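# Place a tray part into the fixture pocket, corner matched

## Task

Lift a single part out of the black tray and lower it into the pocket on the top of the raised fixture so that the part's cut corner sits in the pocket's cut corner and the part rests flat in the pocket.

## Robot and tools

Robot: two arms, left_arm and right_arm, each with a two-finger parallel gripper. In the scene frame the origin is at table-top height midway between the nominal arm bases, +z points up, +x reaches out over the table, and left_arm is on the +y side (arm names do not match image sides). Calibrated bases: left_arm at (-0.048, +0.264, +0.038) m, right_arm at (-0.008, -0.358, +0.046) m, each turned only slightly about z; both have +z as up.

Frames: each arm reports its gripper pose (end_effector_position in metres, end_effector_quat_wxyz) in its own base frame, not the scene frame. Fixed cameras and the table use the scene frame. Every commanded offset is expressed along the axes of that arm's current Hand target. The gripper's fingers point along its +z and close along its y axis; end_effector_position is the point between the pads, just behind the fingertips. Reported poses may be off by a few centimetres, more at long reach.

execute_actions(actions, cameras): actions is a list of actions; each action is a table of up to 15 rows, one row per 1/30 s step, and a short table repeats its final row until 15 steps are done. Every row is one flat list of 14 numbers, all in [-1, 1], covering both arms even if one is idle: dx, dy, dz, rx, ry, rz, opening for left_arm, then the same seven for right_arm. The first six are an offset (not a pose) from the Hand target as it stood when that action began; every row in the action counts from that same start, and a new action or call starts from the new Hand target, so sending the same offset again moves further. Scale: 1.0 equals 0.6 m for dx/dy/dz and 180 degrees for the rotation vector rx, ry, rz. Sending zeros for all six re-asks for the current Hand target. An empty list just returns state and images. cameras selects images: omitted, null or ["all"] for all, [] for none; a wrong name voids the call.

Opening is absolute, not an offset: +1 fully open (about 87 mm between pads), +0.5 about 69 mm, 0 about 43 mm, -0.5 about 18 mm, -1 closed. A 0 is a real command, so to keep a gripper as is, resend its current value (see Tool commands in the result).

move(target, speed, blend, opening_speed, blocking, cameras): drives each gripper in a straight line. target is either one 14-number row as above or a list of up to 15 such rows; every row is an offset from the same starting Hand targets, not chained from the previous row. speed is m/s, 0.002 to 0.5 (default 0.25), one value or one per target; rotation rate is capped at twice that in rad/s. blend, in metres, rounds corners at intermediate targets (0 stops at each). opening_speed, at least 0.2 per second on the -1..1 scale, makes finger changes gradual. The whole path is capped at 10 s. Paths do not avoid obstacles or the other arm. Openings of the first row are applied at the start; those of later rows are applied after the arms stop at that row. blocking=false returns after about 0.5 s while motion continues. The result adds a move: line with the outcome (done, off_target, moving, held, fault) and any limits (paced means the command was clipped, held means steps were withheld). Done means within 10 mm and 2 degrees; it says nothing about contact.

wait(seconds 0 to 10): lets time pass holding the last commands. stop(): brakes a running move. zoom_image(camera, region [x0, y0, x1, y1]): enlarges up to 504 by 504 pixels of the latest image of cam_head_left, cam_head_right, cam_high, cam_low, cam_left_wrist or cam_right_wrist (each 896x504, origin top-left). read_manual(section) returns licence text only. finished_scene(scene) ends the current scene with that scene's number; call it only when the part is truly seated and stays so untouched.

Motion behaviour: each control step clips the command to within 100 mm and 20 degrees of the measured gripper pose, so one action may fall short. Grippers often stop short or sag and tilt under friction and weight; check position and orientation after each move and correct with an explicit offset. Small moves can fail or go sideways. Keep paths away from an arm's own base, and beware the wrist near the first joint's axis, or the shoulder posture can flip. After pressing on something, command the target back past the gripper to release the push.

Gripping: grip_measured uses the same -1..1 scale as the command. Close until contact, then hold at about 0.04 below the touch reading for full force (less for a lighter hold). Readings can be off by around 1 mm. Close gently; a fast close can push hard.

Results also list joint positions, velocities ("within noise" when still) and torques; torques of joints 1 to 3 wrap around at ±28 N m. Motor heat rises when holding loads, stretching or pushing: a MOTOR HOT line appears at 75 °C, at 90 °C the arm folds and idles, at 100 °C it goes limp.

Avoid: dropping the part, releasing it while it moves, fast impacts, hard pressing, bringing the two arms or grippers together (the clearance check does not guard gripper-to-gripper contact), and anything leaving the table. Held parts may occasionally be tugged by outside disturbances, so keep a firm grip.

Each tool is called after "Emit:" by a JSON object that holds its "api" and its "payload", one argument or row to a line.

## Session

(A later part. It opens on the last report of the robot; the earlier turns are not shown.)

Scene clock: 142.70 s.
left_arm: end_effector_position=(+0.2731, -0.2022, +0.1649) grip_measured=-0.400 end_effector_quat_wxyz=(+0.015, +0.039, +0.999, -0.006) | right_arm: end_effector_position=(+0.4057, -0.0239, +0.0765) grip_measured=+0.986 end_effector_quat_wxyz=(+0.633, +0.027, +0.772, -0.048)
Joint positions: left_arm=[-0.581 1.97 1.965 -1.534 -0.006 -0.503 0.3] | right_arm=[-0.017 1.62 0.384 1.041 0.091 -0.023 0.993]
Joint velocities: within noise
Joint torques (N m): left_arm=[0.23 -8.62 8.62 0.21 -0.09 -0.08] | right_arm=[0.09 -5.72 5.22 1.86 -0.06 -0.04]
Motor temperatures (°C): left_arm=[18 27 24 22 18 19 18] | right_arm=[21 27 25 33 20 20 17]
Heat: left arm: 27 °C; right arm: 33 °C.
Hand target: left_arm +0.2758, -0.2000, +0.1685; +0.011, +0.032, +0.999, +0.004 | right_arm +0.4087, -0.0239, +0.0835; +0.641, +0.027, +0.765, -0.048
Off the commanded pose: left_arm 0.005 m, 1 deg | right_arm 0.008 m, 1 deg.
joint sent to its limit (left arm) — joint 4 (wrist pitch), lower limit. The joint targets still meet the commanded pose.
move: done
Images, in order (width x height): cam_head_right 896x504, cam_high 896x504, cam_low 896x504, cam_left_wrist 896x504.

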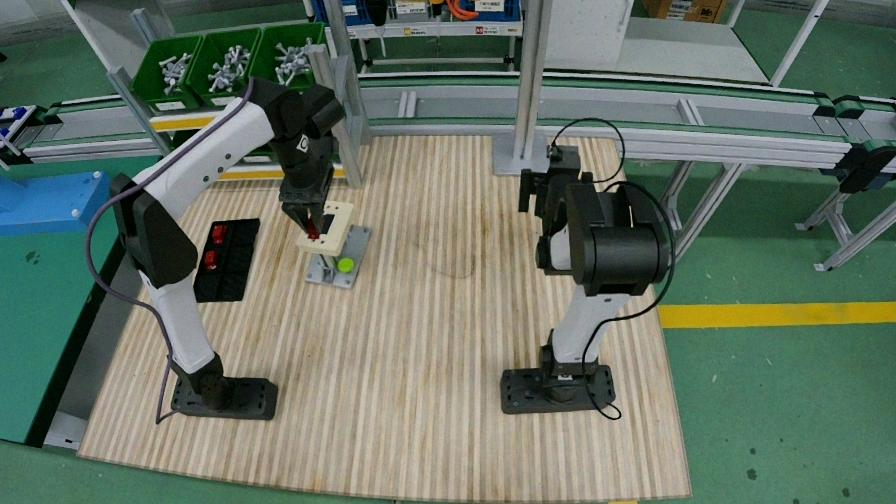

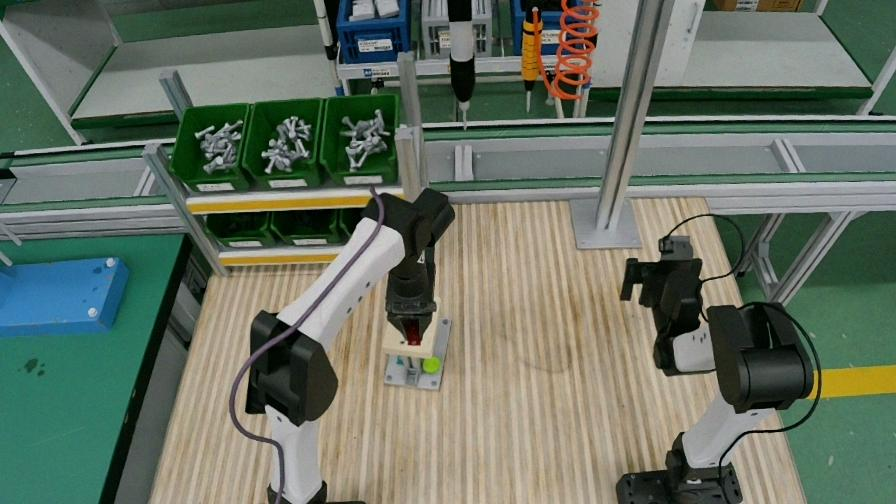

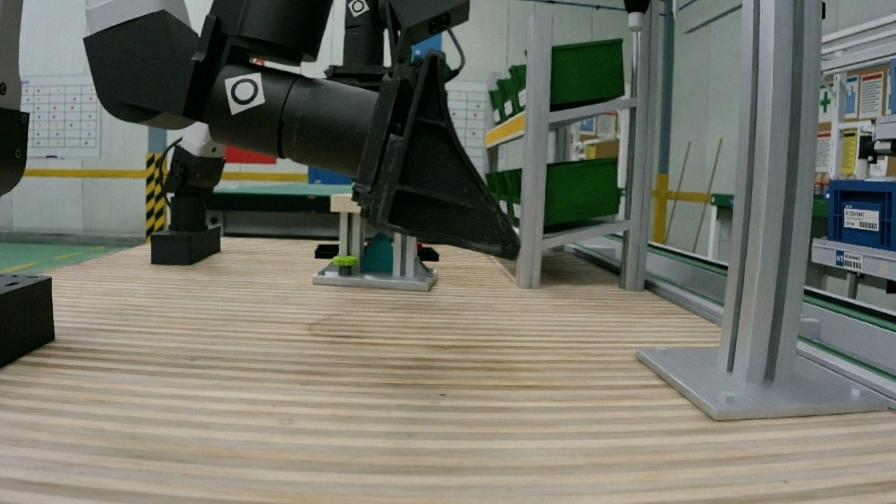

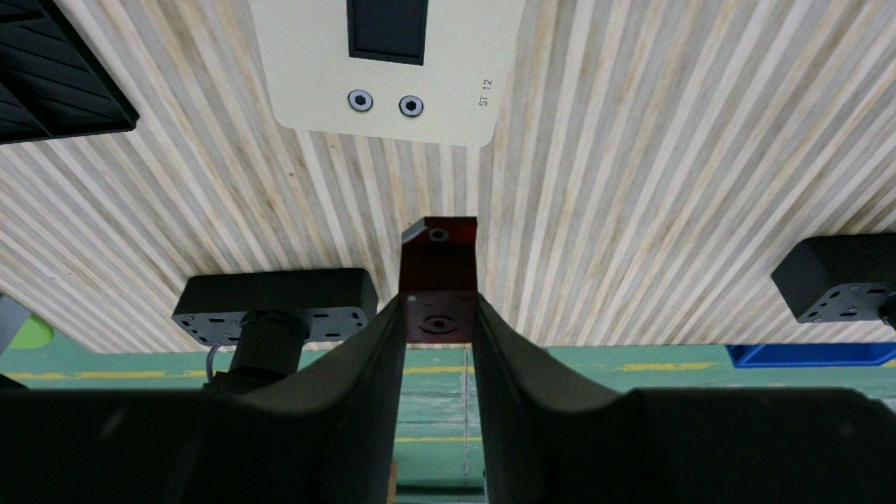

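Emit:
{"api": "move", "payload": {
  "target": [-0.05,0.022,-0.025,0,0,0.042,-0.6,0,0,0,0,0,0,1],
  "cameras": ["cam_left_wrist","cam_head_left"]
}}

Emit:
{"api": "zoom_image", "payload": {
  "camera": "cam_left_wrist",
  "region": [240, 0, 640, 360]
}}

Scene clock: 156.47 s.
left_arm: end_effector_position=(+0.3040, -0.1891, +0.1820) grip_measured=-0.400 end_effector_quat_wxyz=(+0.054, +0.091, +0.994, -0.021) | right_arm: end_effector_position=(+0.4057, -0.0239, +0.0765) grip_measured=+0.986 end_effector_quat_wxyz=(+0.633, +0.027, +0.772, -0.048)
Joint positions: left_arm=[-0.521 1.996 2.081 -1.54 -0.006 -0.338 0.3] | right_arm=[-0.017 1.62 0.384 1.041 0.091 -0.023 0.993]
Joint velocities: within noise
Joint torques (N m): left_arm=[-0.31 -8.49 8.53 0.41 -0.01 0.11] | right_arm=[0.09 -5.74 5.23 1.86 -0.06 -0.04]
Motor temperatures (°C): left_arm=[18 28 24 22 18 19 19] | right_arm=[21 27 25 34 20 20 17]
Heat: left arm: 28 °C; right arm: 34 °C.
Hand target: left_arm +0.3062, -0.1889, +0.1843; +0.011, +0.097, +0.995, +0.004 | right_arm +0.4087, -0.0239, +0.0835; +0.641, +0.027, +0.765, -0.048
Off the commanded pose: left_arm 0.003 m, 6 deg | right_arm 0.008 m, 1 deg.
joint sent to its limit (left arm) — joint 4 (wrist pitch), lower limit. The joint targets are off in orientation, not in position.
move: off_target (left_arm)
Images, in order (width x height): cam_head_left 896x504, cam_left_wrist 896x504.

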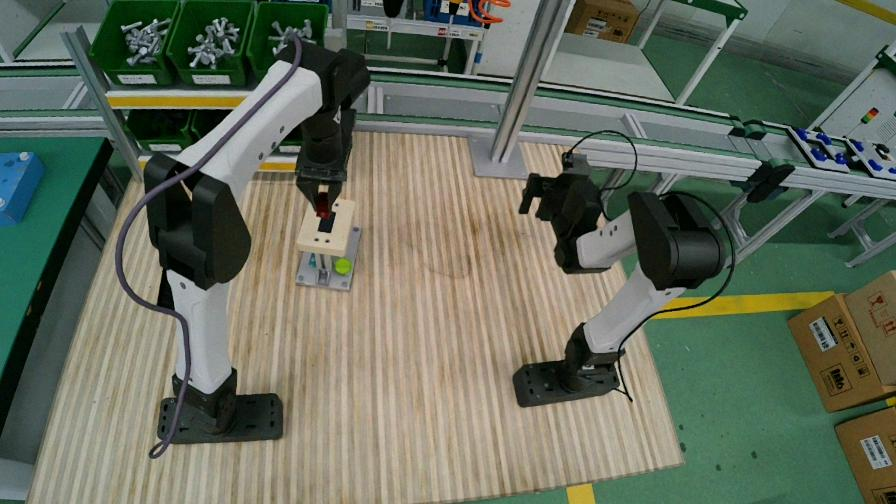

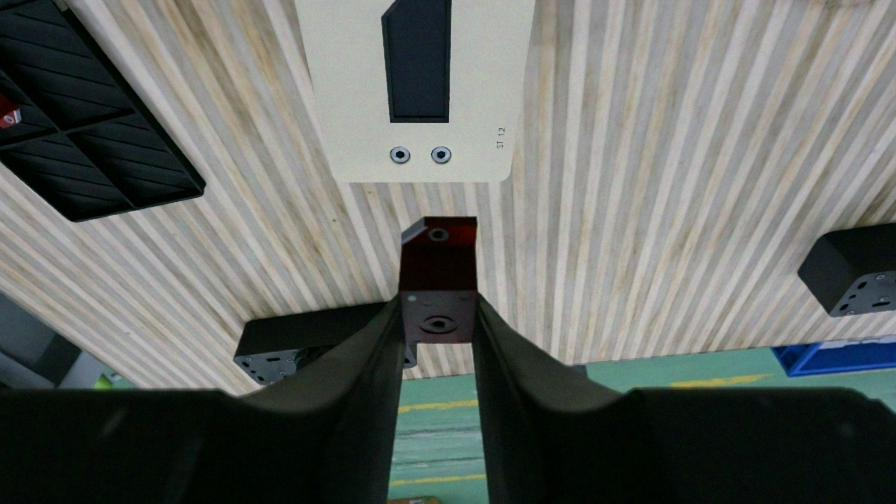

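Scaled by 1.260 from the camera's 896x504 image, which has a finer 1280x720 frame.

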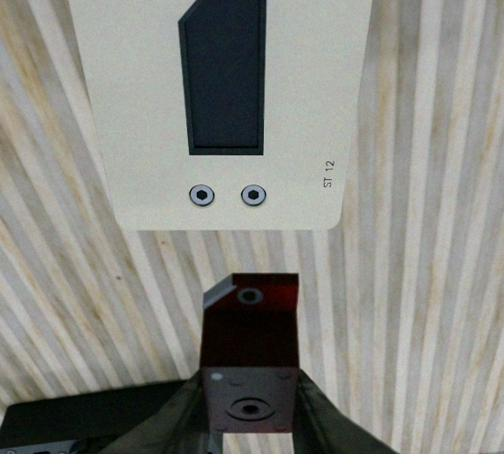

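Emit:
{"api": "move", "payload": {
  "target": [-0.053,0.009,0.02,0,0,0,-0.6,0,0,0,0,0,0,1],
  "cameras": ["cam_left_wrist","cam_head_right"]
}}

Emit:
{"api": "zoom_image", "payload": {
  "camera": "cam_left_wrist",
  "region": [240, 20, 640, 380]
}}

Emit:
{"api": "zoom_image", "payload": {
  "camera": "cam_head_right",
  "region": [270, 140, 390, 300]
}}

Scene clock: 180.07 s.
left_arm: end_effector_position=(+0.3353, -0.1899, +0.1700) grip_measured=-0.400 end_effector_quat_wxyz=(+0.057, +0.092, +0.994, -0.020) | right_arm: end_effector_position=(+0.4057, -0.0239, +0.0765) grip_measured=+0.986 end_effector_quat_wxyz=(+0.633, +0.027, +0.772, -0.048)
Joint positions: left_arm=[-0.486 2.113 2.208 -1.545 -0.007 -0.302 0.3] | right_arm=[-0.017 1.62 0.384 1.041 0.091 -0.023 0.993]
Joint velocities: within noise
Joint torques (N m): left_arm=[-0.14 -9.68 8.62 0.48 -0.01 0.11] | right_arm=[0.09 -5.72 5.2 1.86 -0.06 -0.04]
Motor temperatures (°C): left_arm=[18 28 27 22 18 19 19] | right_arm=[21 27 25 34 20 20 17]
Heat: left arm: 28 °C; right arm: 34 °C.
Hand target: left_arm +0.3388, -0.1896, +0.1730; +0.011, +0.097, +0.995, +0.004 | right_arm +0.4087, -0.0239, +0.0835; +0.641, +0.027, +0.765, -0.048
Off the commanded pose: left_arm 0.005 m, 6 deg | right_arm 0.008 m, 1 deg.
joint sent to its limit (left arm) — joint 4 (wrist pitch), lower limit. The joint targets are off in orientation, not in position.
move: off_target (left_arm)
Images, in order (width x height): cam_head_right 896x504, cam_left_wrist 896x504.

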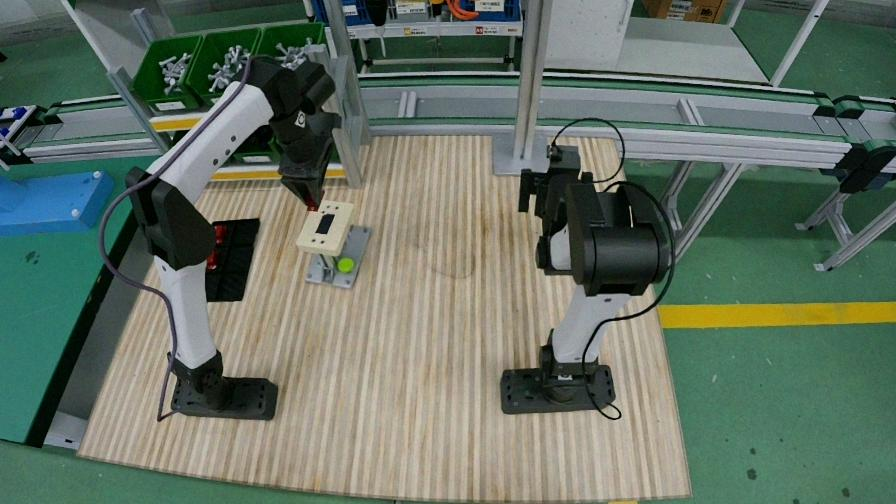

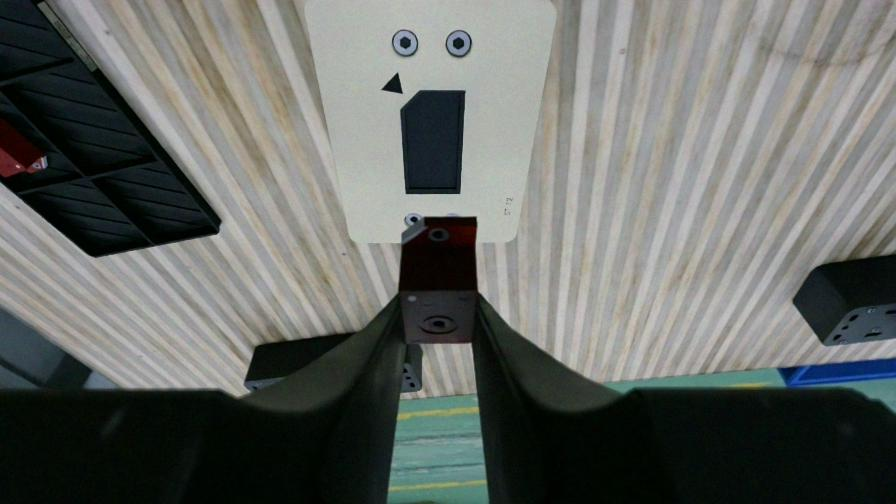

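Scaled by 1.260 from the camera's 896x504 image, which has a finer 1280x720 frame.

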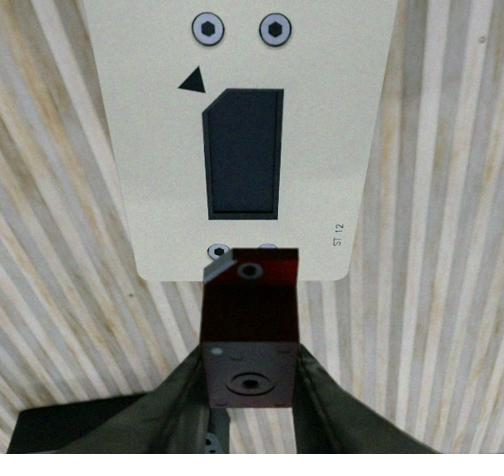

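Scaled by 3.150 from the camera's 896x504 image, which has a finer 1280x720 frame.

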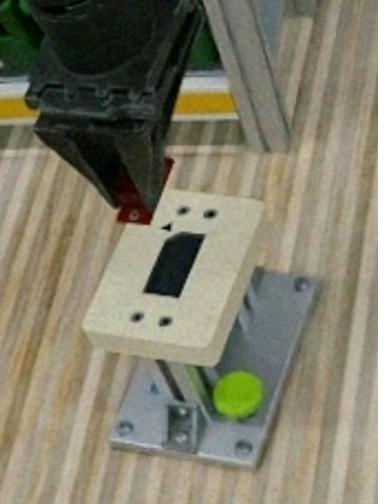

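Emit:
{"api": "move", "payload": {
  "target": [-0.037,0.002,0.045,0,0,0,-0.6,0,0,0,0,0,0,1],
  "cameras": ["cam_left_wrist","cam_high"]
}}

Emit:
{"api": "zoom_image", "payload": {
  "camera": "cam_left_wrist",
  "region": [300, 120, 580, 370]
}}

Emit:
{"api": "zoom_image", "payload": {
  "camera": "cam_high",
  "region": [350, 240, 480, 400]
}}

Scene clock: 201.77 s.
left_arm: end_effector_position=(+0.3569, -0.1941, +0.1430) grip_measured=-0.400 end_effector_quat_wxyz=(+0.041, +0.094, +0.995, -0.013) | right_arm: end_effector_position=(+0.4057, -0.0239, +0.0765) grip_measured=+0.986 end_effector_quat_wxyz=(+0.633, +0.027, +0.772, -0.048)
Joint positions: left_arm=[-0.472 2.241 2.301 -1.546 -0.007 -0.284 0.3] | right_arm=[-0.017 1.62 0.384 1.041 0.091 -0.023 0.993]
Joint velocities: within noise
Joint torques (N m): left_arm=[0.17 -10.89 8.57 0.42 -0.02 0.11] | right_arm=[0.09 -5.72 5.22 1.86 -0.05 -0.04]
Motor temperatures (°C): left_arm=[18 29 27 22 18 19 19] | right_arm=[21 27 26 35 20 20 17]
Heat: left arm: 29 °C; right arm: 35 °C.
Hand target: left_arm +0.3614, -0.1926, +0.1465; +0.011, +0.097, +0.995, +0.004 | right_arm +0.4087, -0.0239, +0.0835; +0.641, +0.027, +0.765, -0.048
Off the commanded pose: left_arm 0.006 m, 4 deg | right_arm 0.008 m, 1 deg.
joint sent to its limit (left arm) — joint 4 (wrist pitch), lower limit. The joint targets are off in orientation, not in position.
move: off_target (left_arm)
Images, in order (width x height): cam_high 896x504, cam_left_wrist 896x504.

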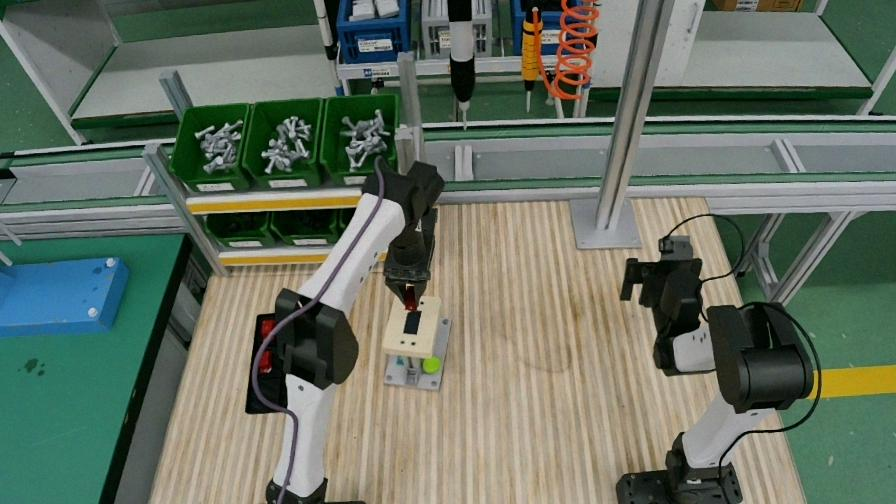

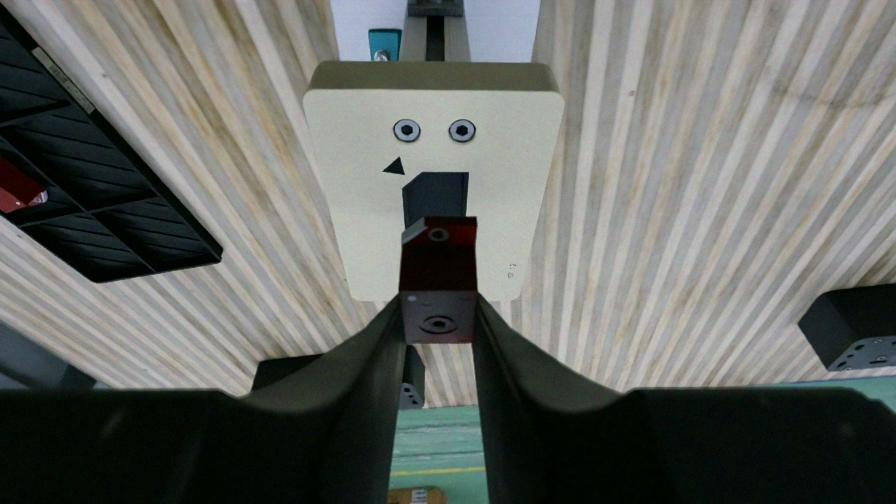

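Scaled by 1.800 from the camera's 896x504 image, which has a finer 1280x720 frame.

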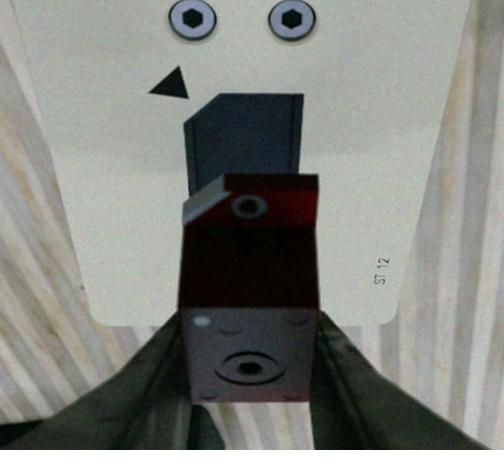

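Scaled by 3.150 from the camera's 896x504 image, which has a finer 1280x720 frame.

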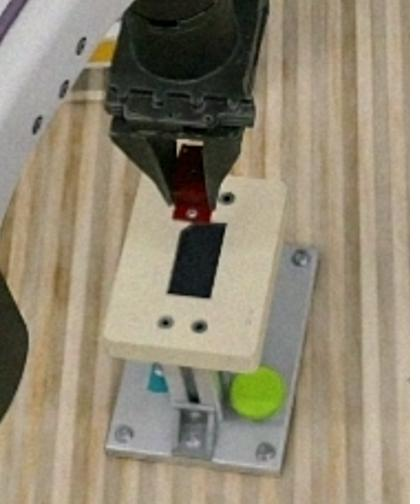

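Emit:
{"api": "execute_actions", "payload": {
  "actions": []
}}

Emit:
{"api": "zoom_image", "payload": {
  "camera": "cam_head_left",
  "region": [270, 140, 390, 300]
}}

Emit:
{"api": "zoom_image", "payload": {
  "camera": "cam_low",
  "region": [300, 140, 460, 300]
}}

Scene clock: 236.57 s.
left_arm: end_effector_position=(+0.3569, -0.1941, +0.1430) grip_measured=-0.400 end_effector_quat_wxyz=(+0.041, +0.094, +0.995, -0.013) | right_arm: end_effector_position=(+0.4057, -0.0239, +0.0765) grip_measured=+0.986 end_effector_quat_wxyz=(+0.633, +0.027, +0.772, -0.048)
Joint positions: left_arm=[-0.472 2.241 2.301 -1.546 -0.007 -0.284 0.3] | right_arm=[-0.017 1.62 0.384 1.041 0.091 -0.023 0.993]
Joint velocities: within noise
Joint torques (N m): left_arm=[0.16 -10.89 8.58 0.43 -0.02 0.11] | right_arm=[0.1 -5.72 5.22 1.86 -0.06 -0.04]
Motor temperatures (°C): left_arm=[18 34 27 22 18 19 19] | right_arm=[21 27 26 36 20 20 17]
Heat: left arm: 34 °C; right arm: 36 °C.
Hand target: left_arm +0.3614, -0.1926, +0.1465; +0.011, +0.097, +0.995, +0.004 | right_arm +0.4087, -0.0239, +0.0835; +0.641, +0.027, +0.765, -0.048
Tool commands: left_gripper/opening=-0.6 right_gripper/opening=+1.0
Off the commanded pose: left_arm 0.006 m, 4 deg | right_arm 0.008 m, 1 deg.

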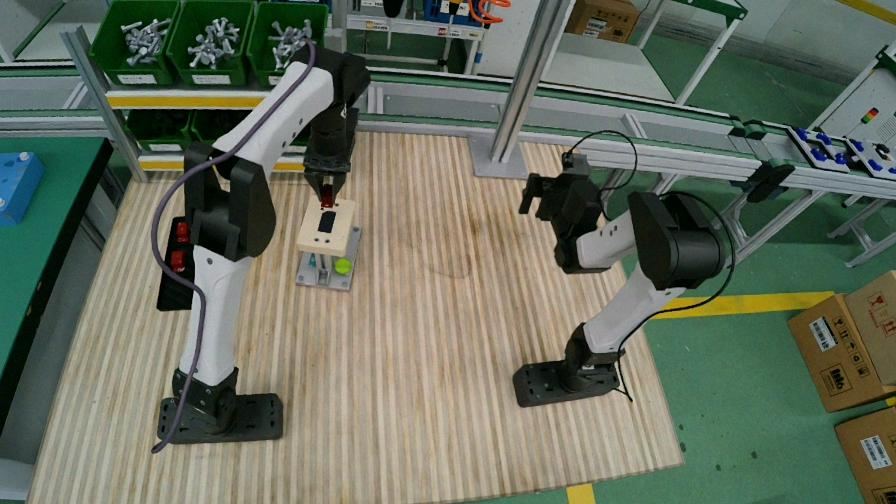

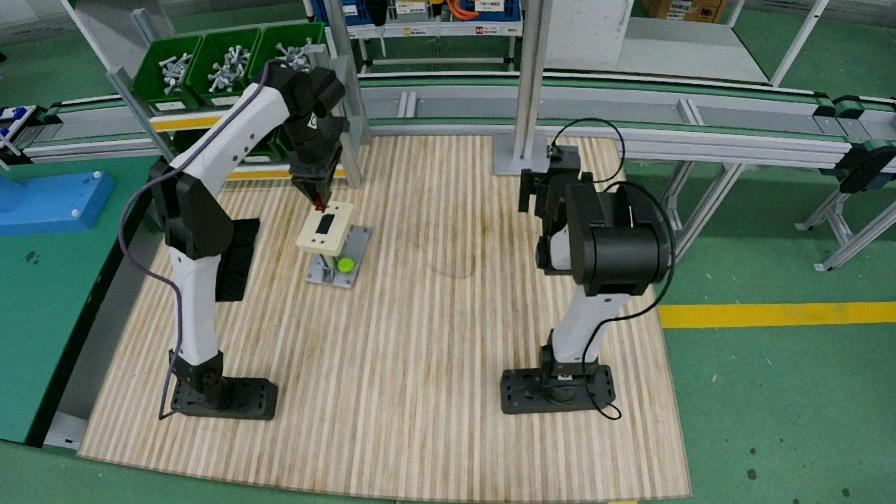

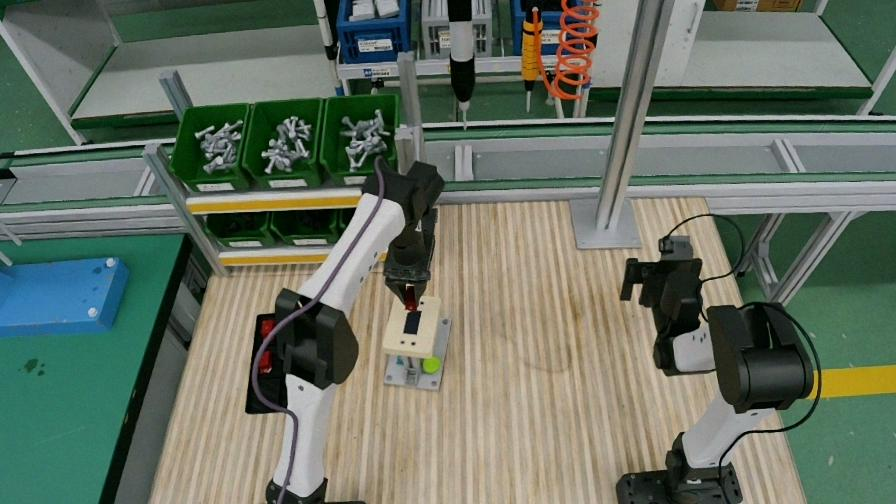

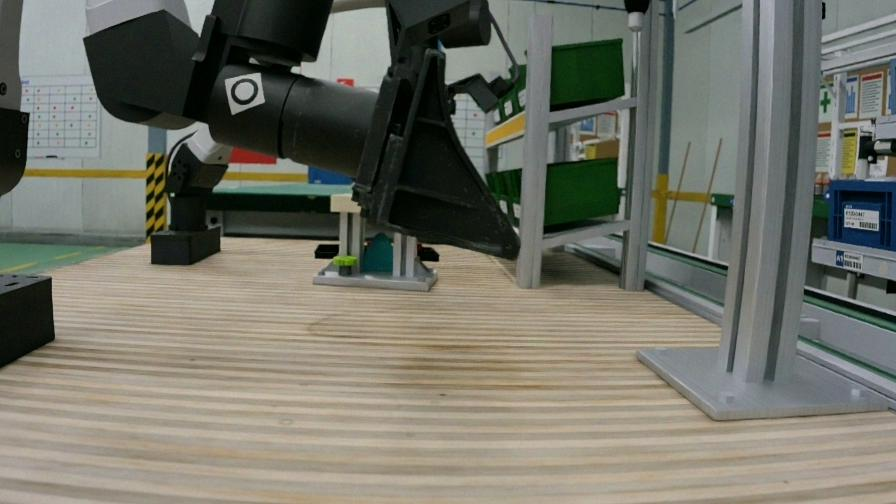

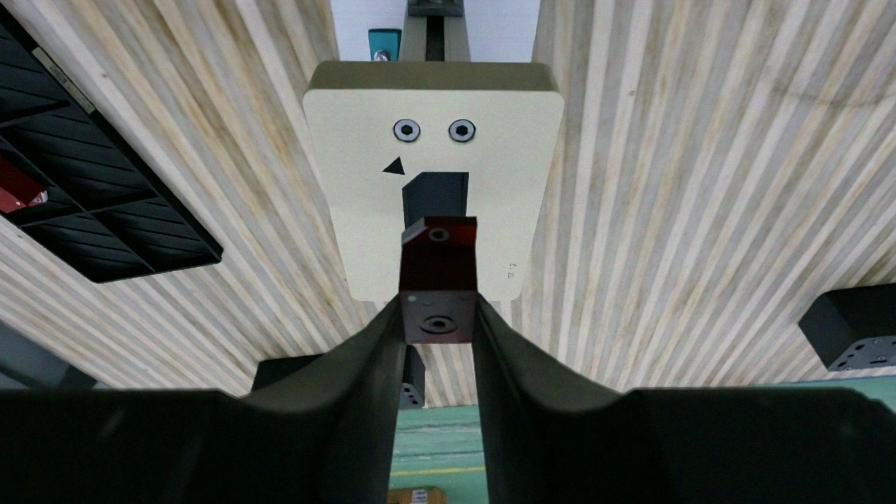

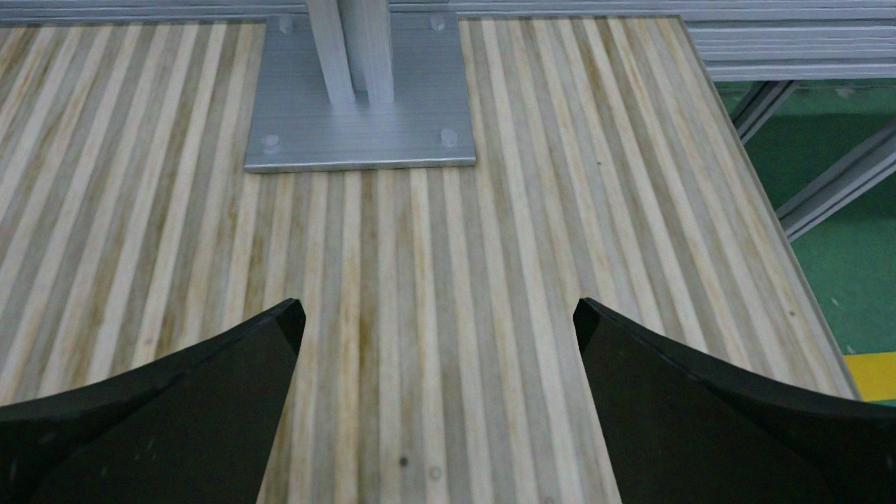

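Scaled by 3.150 from the camera's 896x504 image, which has a finer 1280x720 frame.

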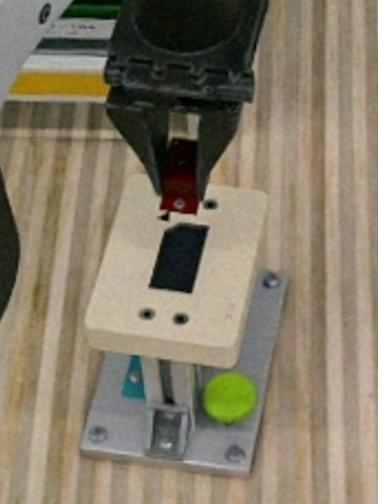

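Scaled by 3.150 from the camera's 896x504 image, which has a finer 1280x720 frame.

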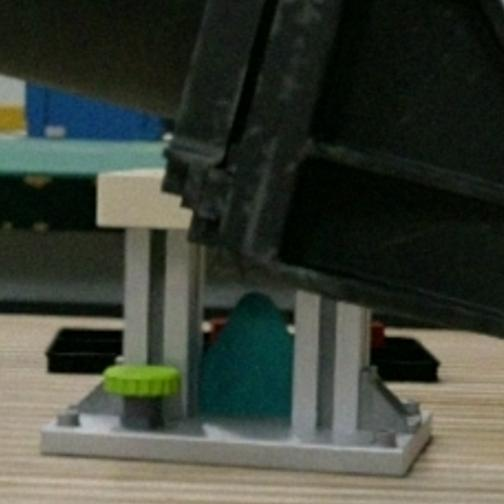

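Emit:
{"api": "move", "payload": {
  "target": [0.017,0.002,0.037,0,0,0,-0.6,0,0,0,0,0,0,1],
  "cameras": ["cam_left_wrist","cam_high"]
}}

Emit:
{"api": "zoom_image", "payload": {
  "camera": "cam_left_wrist",
  "region": [300, 120, 580, 370]
}}

Emit:
{"api": "zoom_image", "payload": {
  "camera": "cam_high",
  "region": [350, 240, 480, 400]
}}

Scene clock: 277.80 s.
left_arm: end_effector_position=(+0.3518, -0.1915, +0.1281) grip_measured=-0.400 end_effector_quat_wxyz=(+0.016, +0.094, +0.995, -0.003) | right_arm: end_effector_position=(+0.4057, -0.0239, +0.0765) grip_measured=+0.986 end_effector_quat_wxyz=(+0.633, +0.027, +0.772, -0.048)
Joint positions: left_arm=[-0.472 2.26 2.267 -1.546 -0.007 -0.284 0.3] | right_arm=[-0.017 1.62 0.384 1.041 0.091 -0.023 0.993]
Joint velocities: within noise
Joint torques (N m): left_arm=[-0.23 -10.8 5.81 0.38 -0.05 0.08] | right_arm=[0.09 -5.72 5.22 1.86 -0.05 -0.04]
Motor temperatures (°C): left_arm=[18 36 28 21 18 19 20] | right_arm=[21 27 26 37 20 19 17]
Heat: left arm: 36 °C; right arm: 37 °C.
Hand target: left_arm +0.3521, -0.1893, +0.1241; +0.011, +0.097, +0.995, +0.004 | right_arm +0.4087, -0.0239, +0.0835; +0.641, +0.027, +0.765, -0.048
Off the commanded pose: left_arm 0.005 m, 1 deg | right_arm 0.008 m, 1 deg.
move: done
Images, in order (width x height): cam_high 896x504, cam_left_wrist 896x504.

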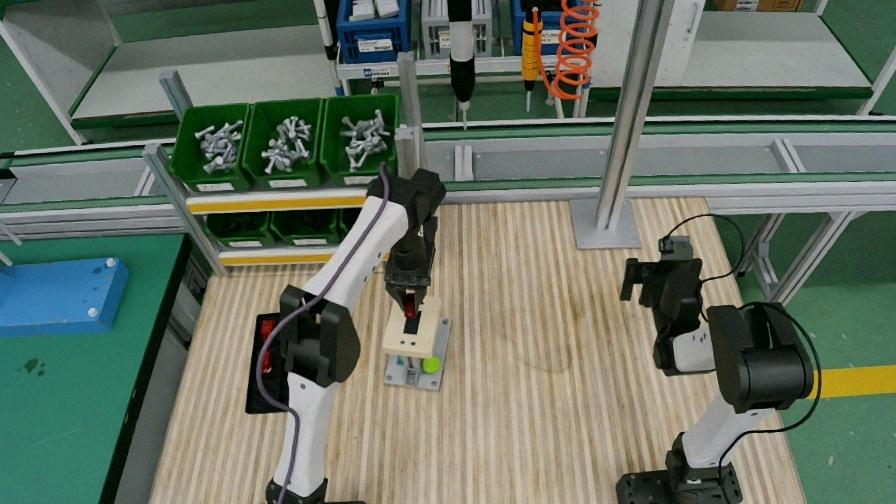

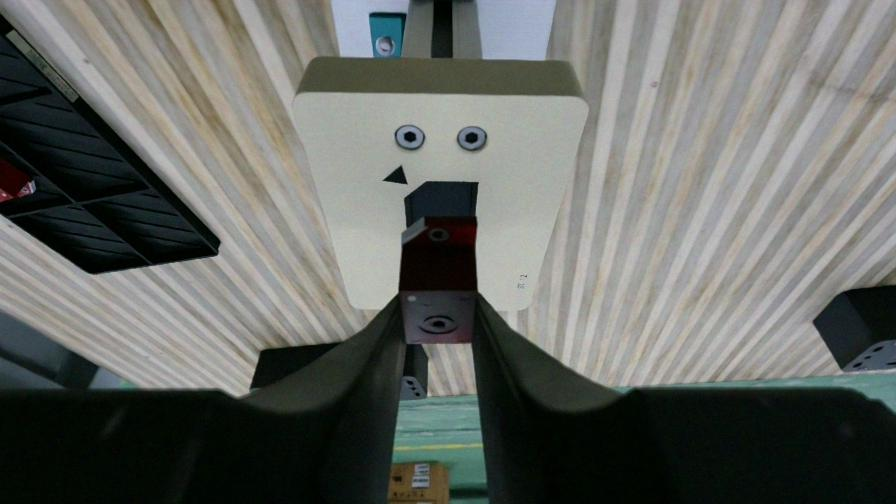

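Scaled by 1.800 from the camera's 896x504 image, which has a finer 1280x720 frame.

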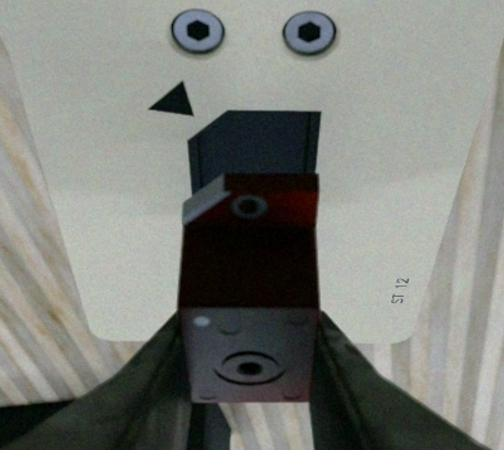

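Scaled by 3.150 from the camera's 896x504 image, which has a finer 1280x720 frame.

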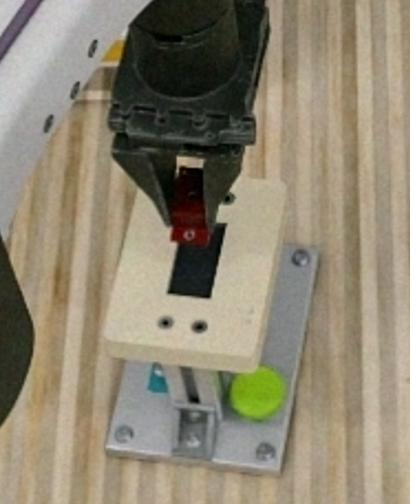

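Emit:
{"api": "move", "payload": {
  "target": [0,-0.001,0.017,0,0,0,-0.6,0,0,0,0,0,0,1],
  "speed": 0.1,
  "cameras": ["cam_left_wrist","cam_high"]
}}

Emit:
{"api": "zoom_image", "payload": {
  "camera": "cam_left_wrist",
  "region": [340, 120, 540, 300]
}}

Emit:
{"api": "zoom_image", "payload": {
  "camera": "cam_high",
  "region": [350, 240, 480, 400]
}}

Scene clock: 286.83 s.
left_arm: end_effector_position=(+0.3484, -0.1897, +0.1152) grip_measured=-0.400 end_effector_quat_wxyz=(+0.003, +0.094, +0.996, +0.002) | right_arm: end_effector_position=(+0.4057, -0.0239, +0.0765) grip_measured=+0.986 end_effector_quat_wxyz=(+0.633, +0.027, +0.772, -0.048)
Joint positions: left_arm=[-0.472 2.26 2.211 -1.518 -0.007 -0.284 0.3] | right_arm=[-0.017 1.62 0.384 1.041 0.091 -0.023 0.993]
Joint velocities: within noise
Joint torques (N m): left_arm=[-0.32 -11.88 5.64 0.52 -0.05 0.07] | right_arm=[0.09 -5.74 5.22 1.86 -0.05 -0.04]
Motor temperatures (°C): left_arm=[18 35 27 21 18 19 20] | right_arm=[21 27 26 37 20 19 17]
Heat: left arm: 35 °C; right arm: 37 °C.
Hand target: left_arm +0.3523, -0.1898, +0.1139; +0.011, +0.097, +0.995, +0.004 | right_arm +0.4087, -0.0239, +0.0835; +0.641, +0.027, +0.765, -0.048
Off the commanded pose: left_arm 0.004 m, 1 deg | right_arm 0.008 m, 1 deg.
move: done
Images, in order (width x height): cam_high 896x504, cam_left_wrist 896x504.

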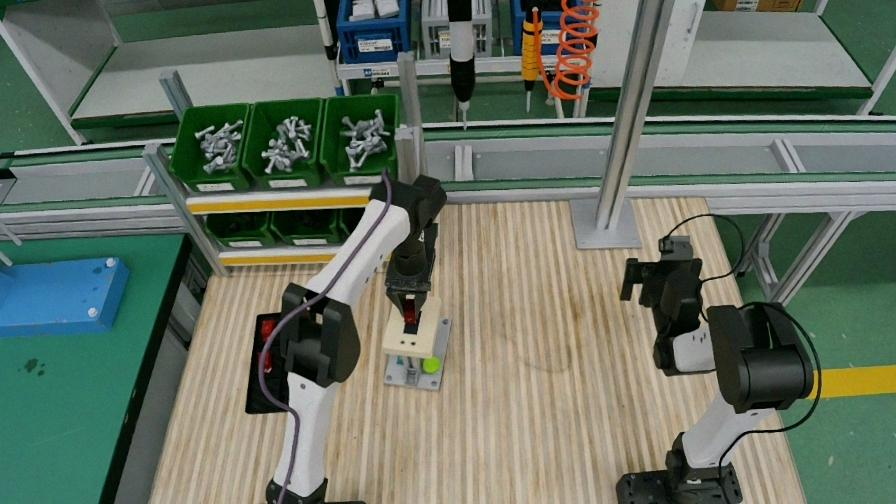

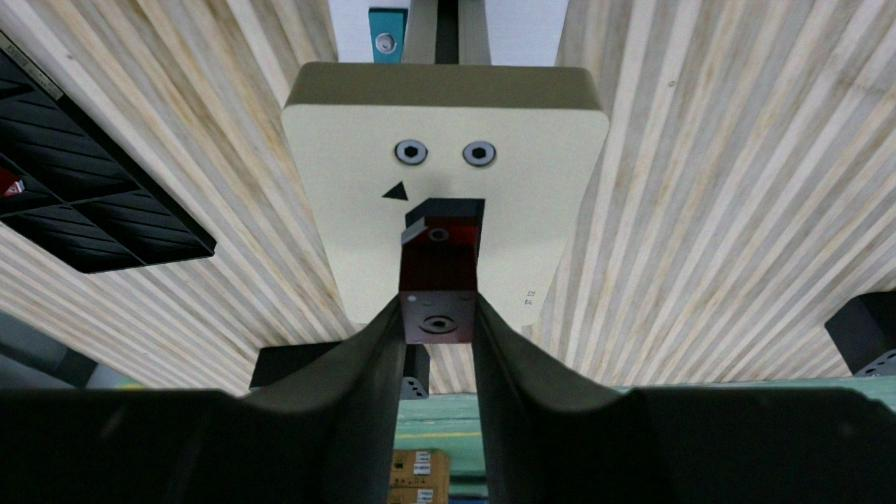

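Scaled by 2.520 from the camera's 896x504 image, which has a finer 1280x720 frame.

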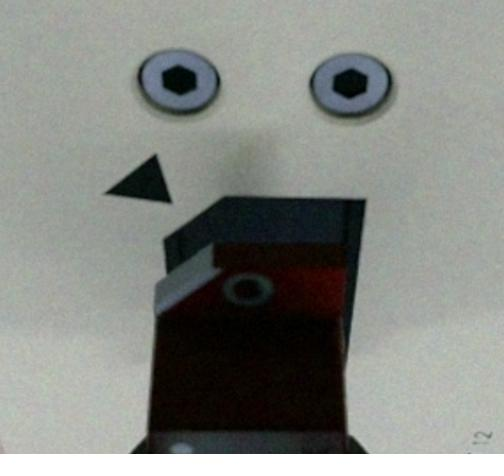

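Scaled by 3.150 from the camera's 896x504 image, which has a finer 1280x720 frame.

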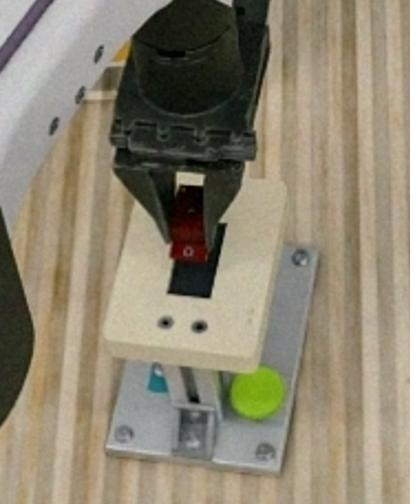

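Emit:
{"api": "move", "payload": {
  "target": [0.013,-0.0035,0.017,0,0,0,-0.6,0,0,0,0,0,0,1],
  "speed": 0.05,
  "cameras": ["cam_left_wrist","cam_high"]
}}

Emit:
{"api": "zoom_image", "payload": {
  "camera": "cam_left_wrist",
  "region": [340, 120, 540, 300]
}}

Emit:
{"api": "zoom_image", "payload": {
  "camera": "cam_high",
  "region": [350, 240, 480, 400]
}}

Scene clock: 313.33 s.
left_arm: end_effector_position=(+0.3415, -0.1869, +0.0973) grip_measured=-0.400 end_effector_quat_wxyz=(-0.011, +0.095, +0.995, +0.008) | right_arm: end_effector_position=(+0.4057, -0.0239, +0.0765) grip_measured=+0.986 end_effector_quat_wxyz=(+0.633, +0.027, +0.772, -0.048)
Joint positions: left_arm=[-0.474 2.245 2.108 -1.46 -0.007 -0.284 0.3] | right_arm=[-0.017 1.62 0.384 1.041 0.091 -0.023 0.993]
Joint velocities: within noise
Joint torques (N m): left_arm=[-1.05 -14.72 4.34 0.6 -0.05 -0.02] | right_arm=[0.1 -5.72 5.22 1.86 -0.05 -0.04]
Motor temperatures (°C): left_arm=[18 35 27 21 18 18 20] | right_arm=[21 27 26 37 20 19 17]
Heat: left arm: 35 °C; right arm: 37 °C.
Hand target: left_arm +0.3443, -0.1904, +0.1034; +0.011, +0.098, +0.995, +0.004 | right_arm +0.4087, -0.0239, +0.0835; +0.641, +0.027, +0.765, -0.048
Off the commanded pose: left_arm 0.008 m, 3 deg | right_arm 0.008 m, 1 deg.
move: off_target (left_arm)
Images, in order (width x height): cam_high 896x504, cam_left_wrist 896x504.

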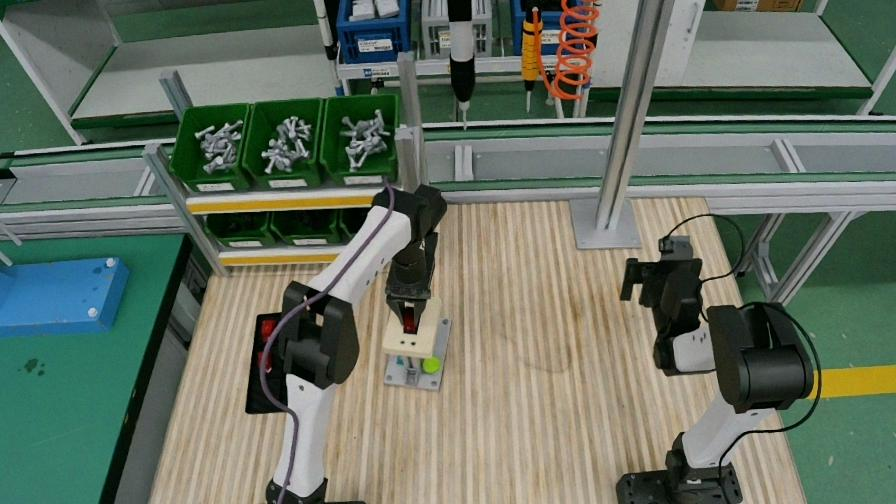

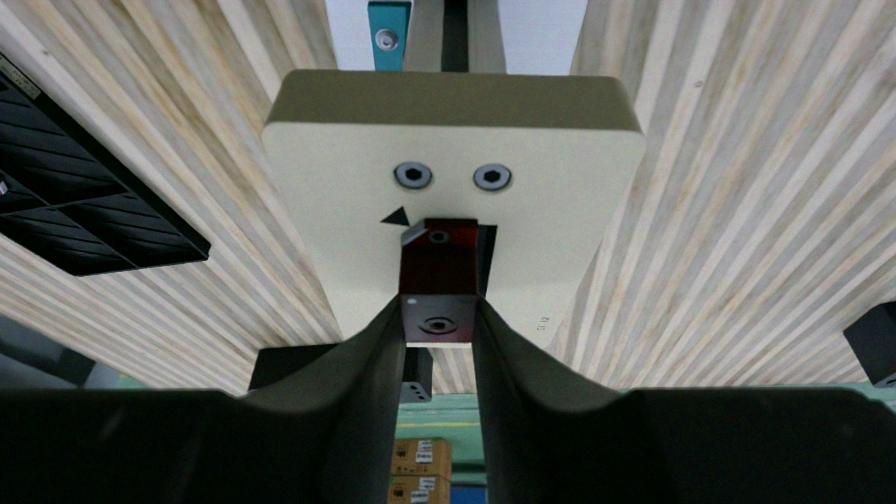

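Scaled by 2.520 from the camera's 896x504 image, which has a finer 1280x720 frame.

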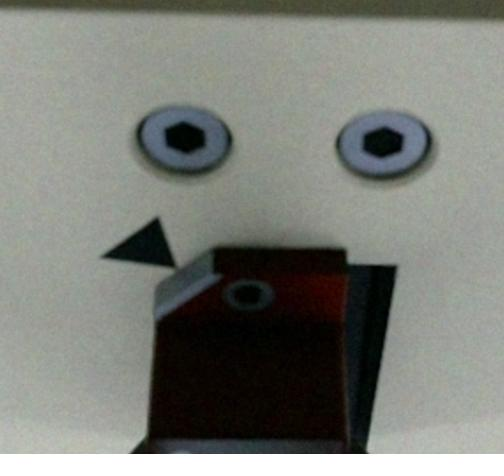

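Scaled by 3.150 from the camera's 896x504 image, which has a finer 1280x720 frame.

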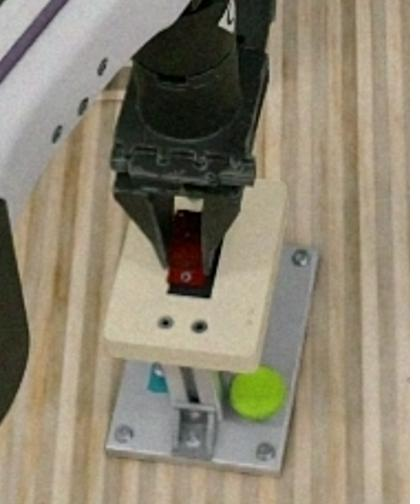

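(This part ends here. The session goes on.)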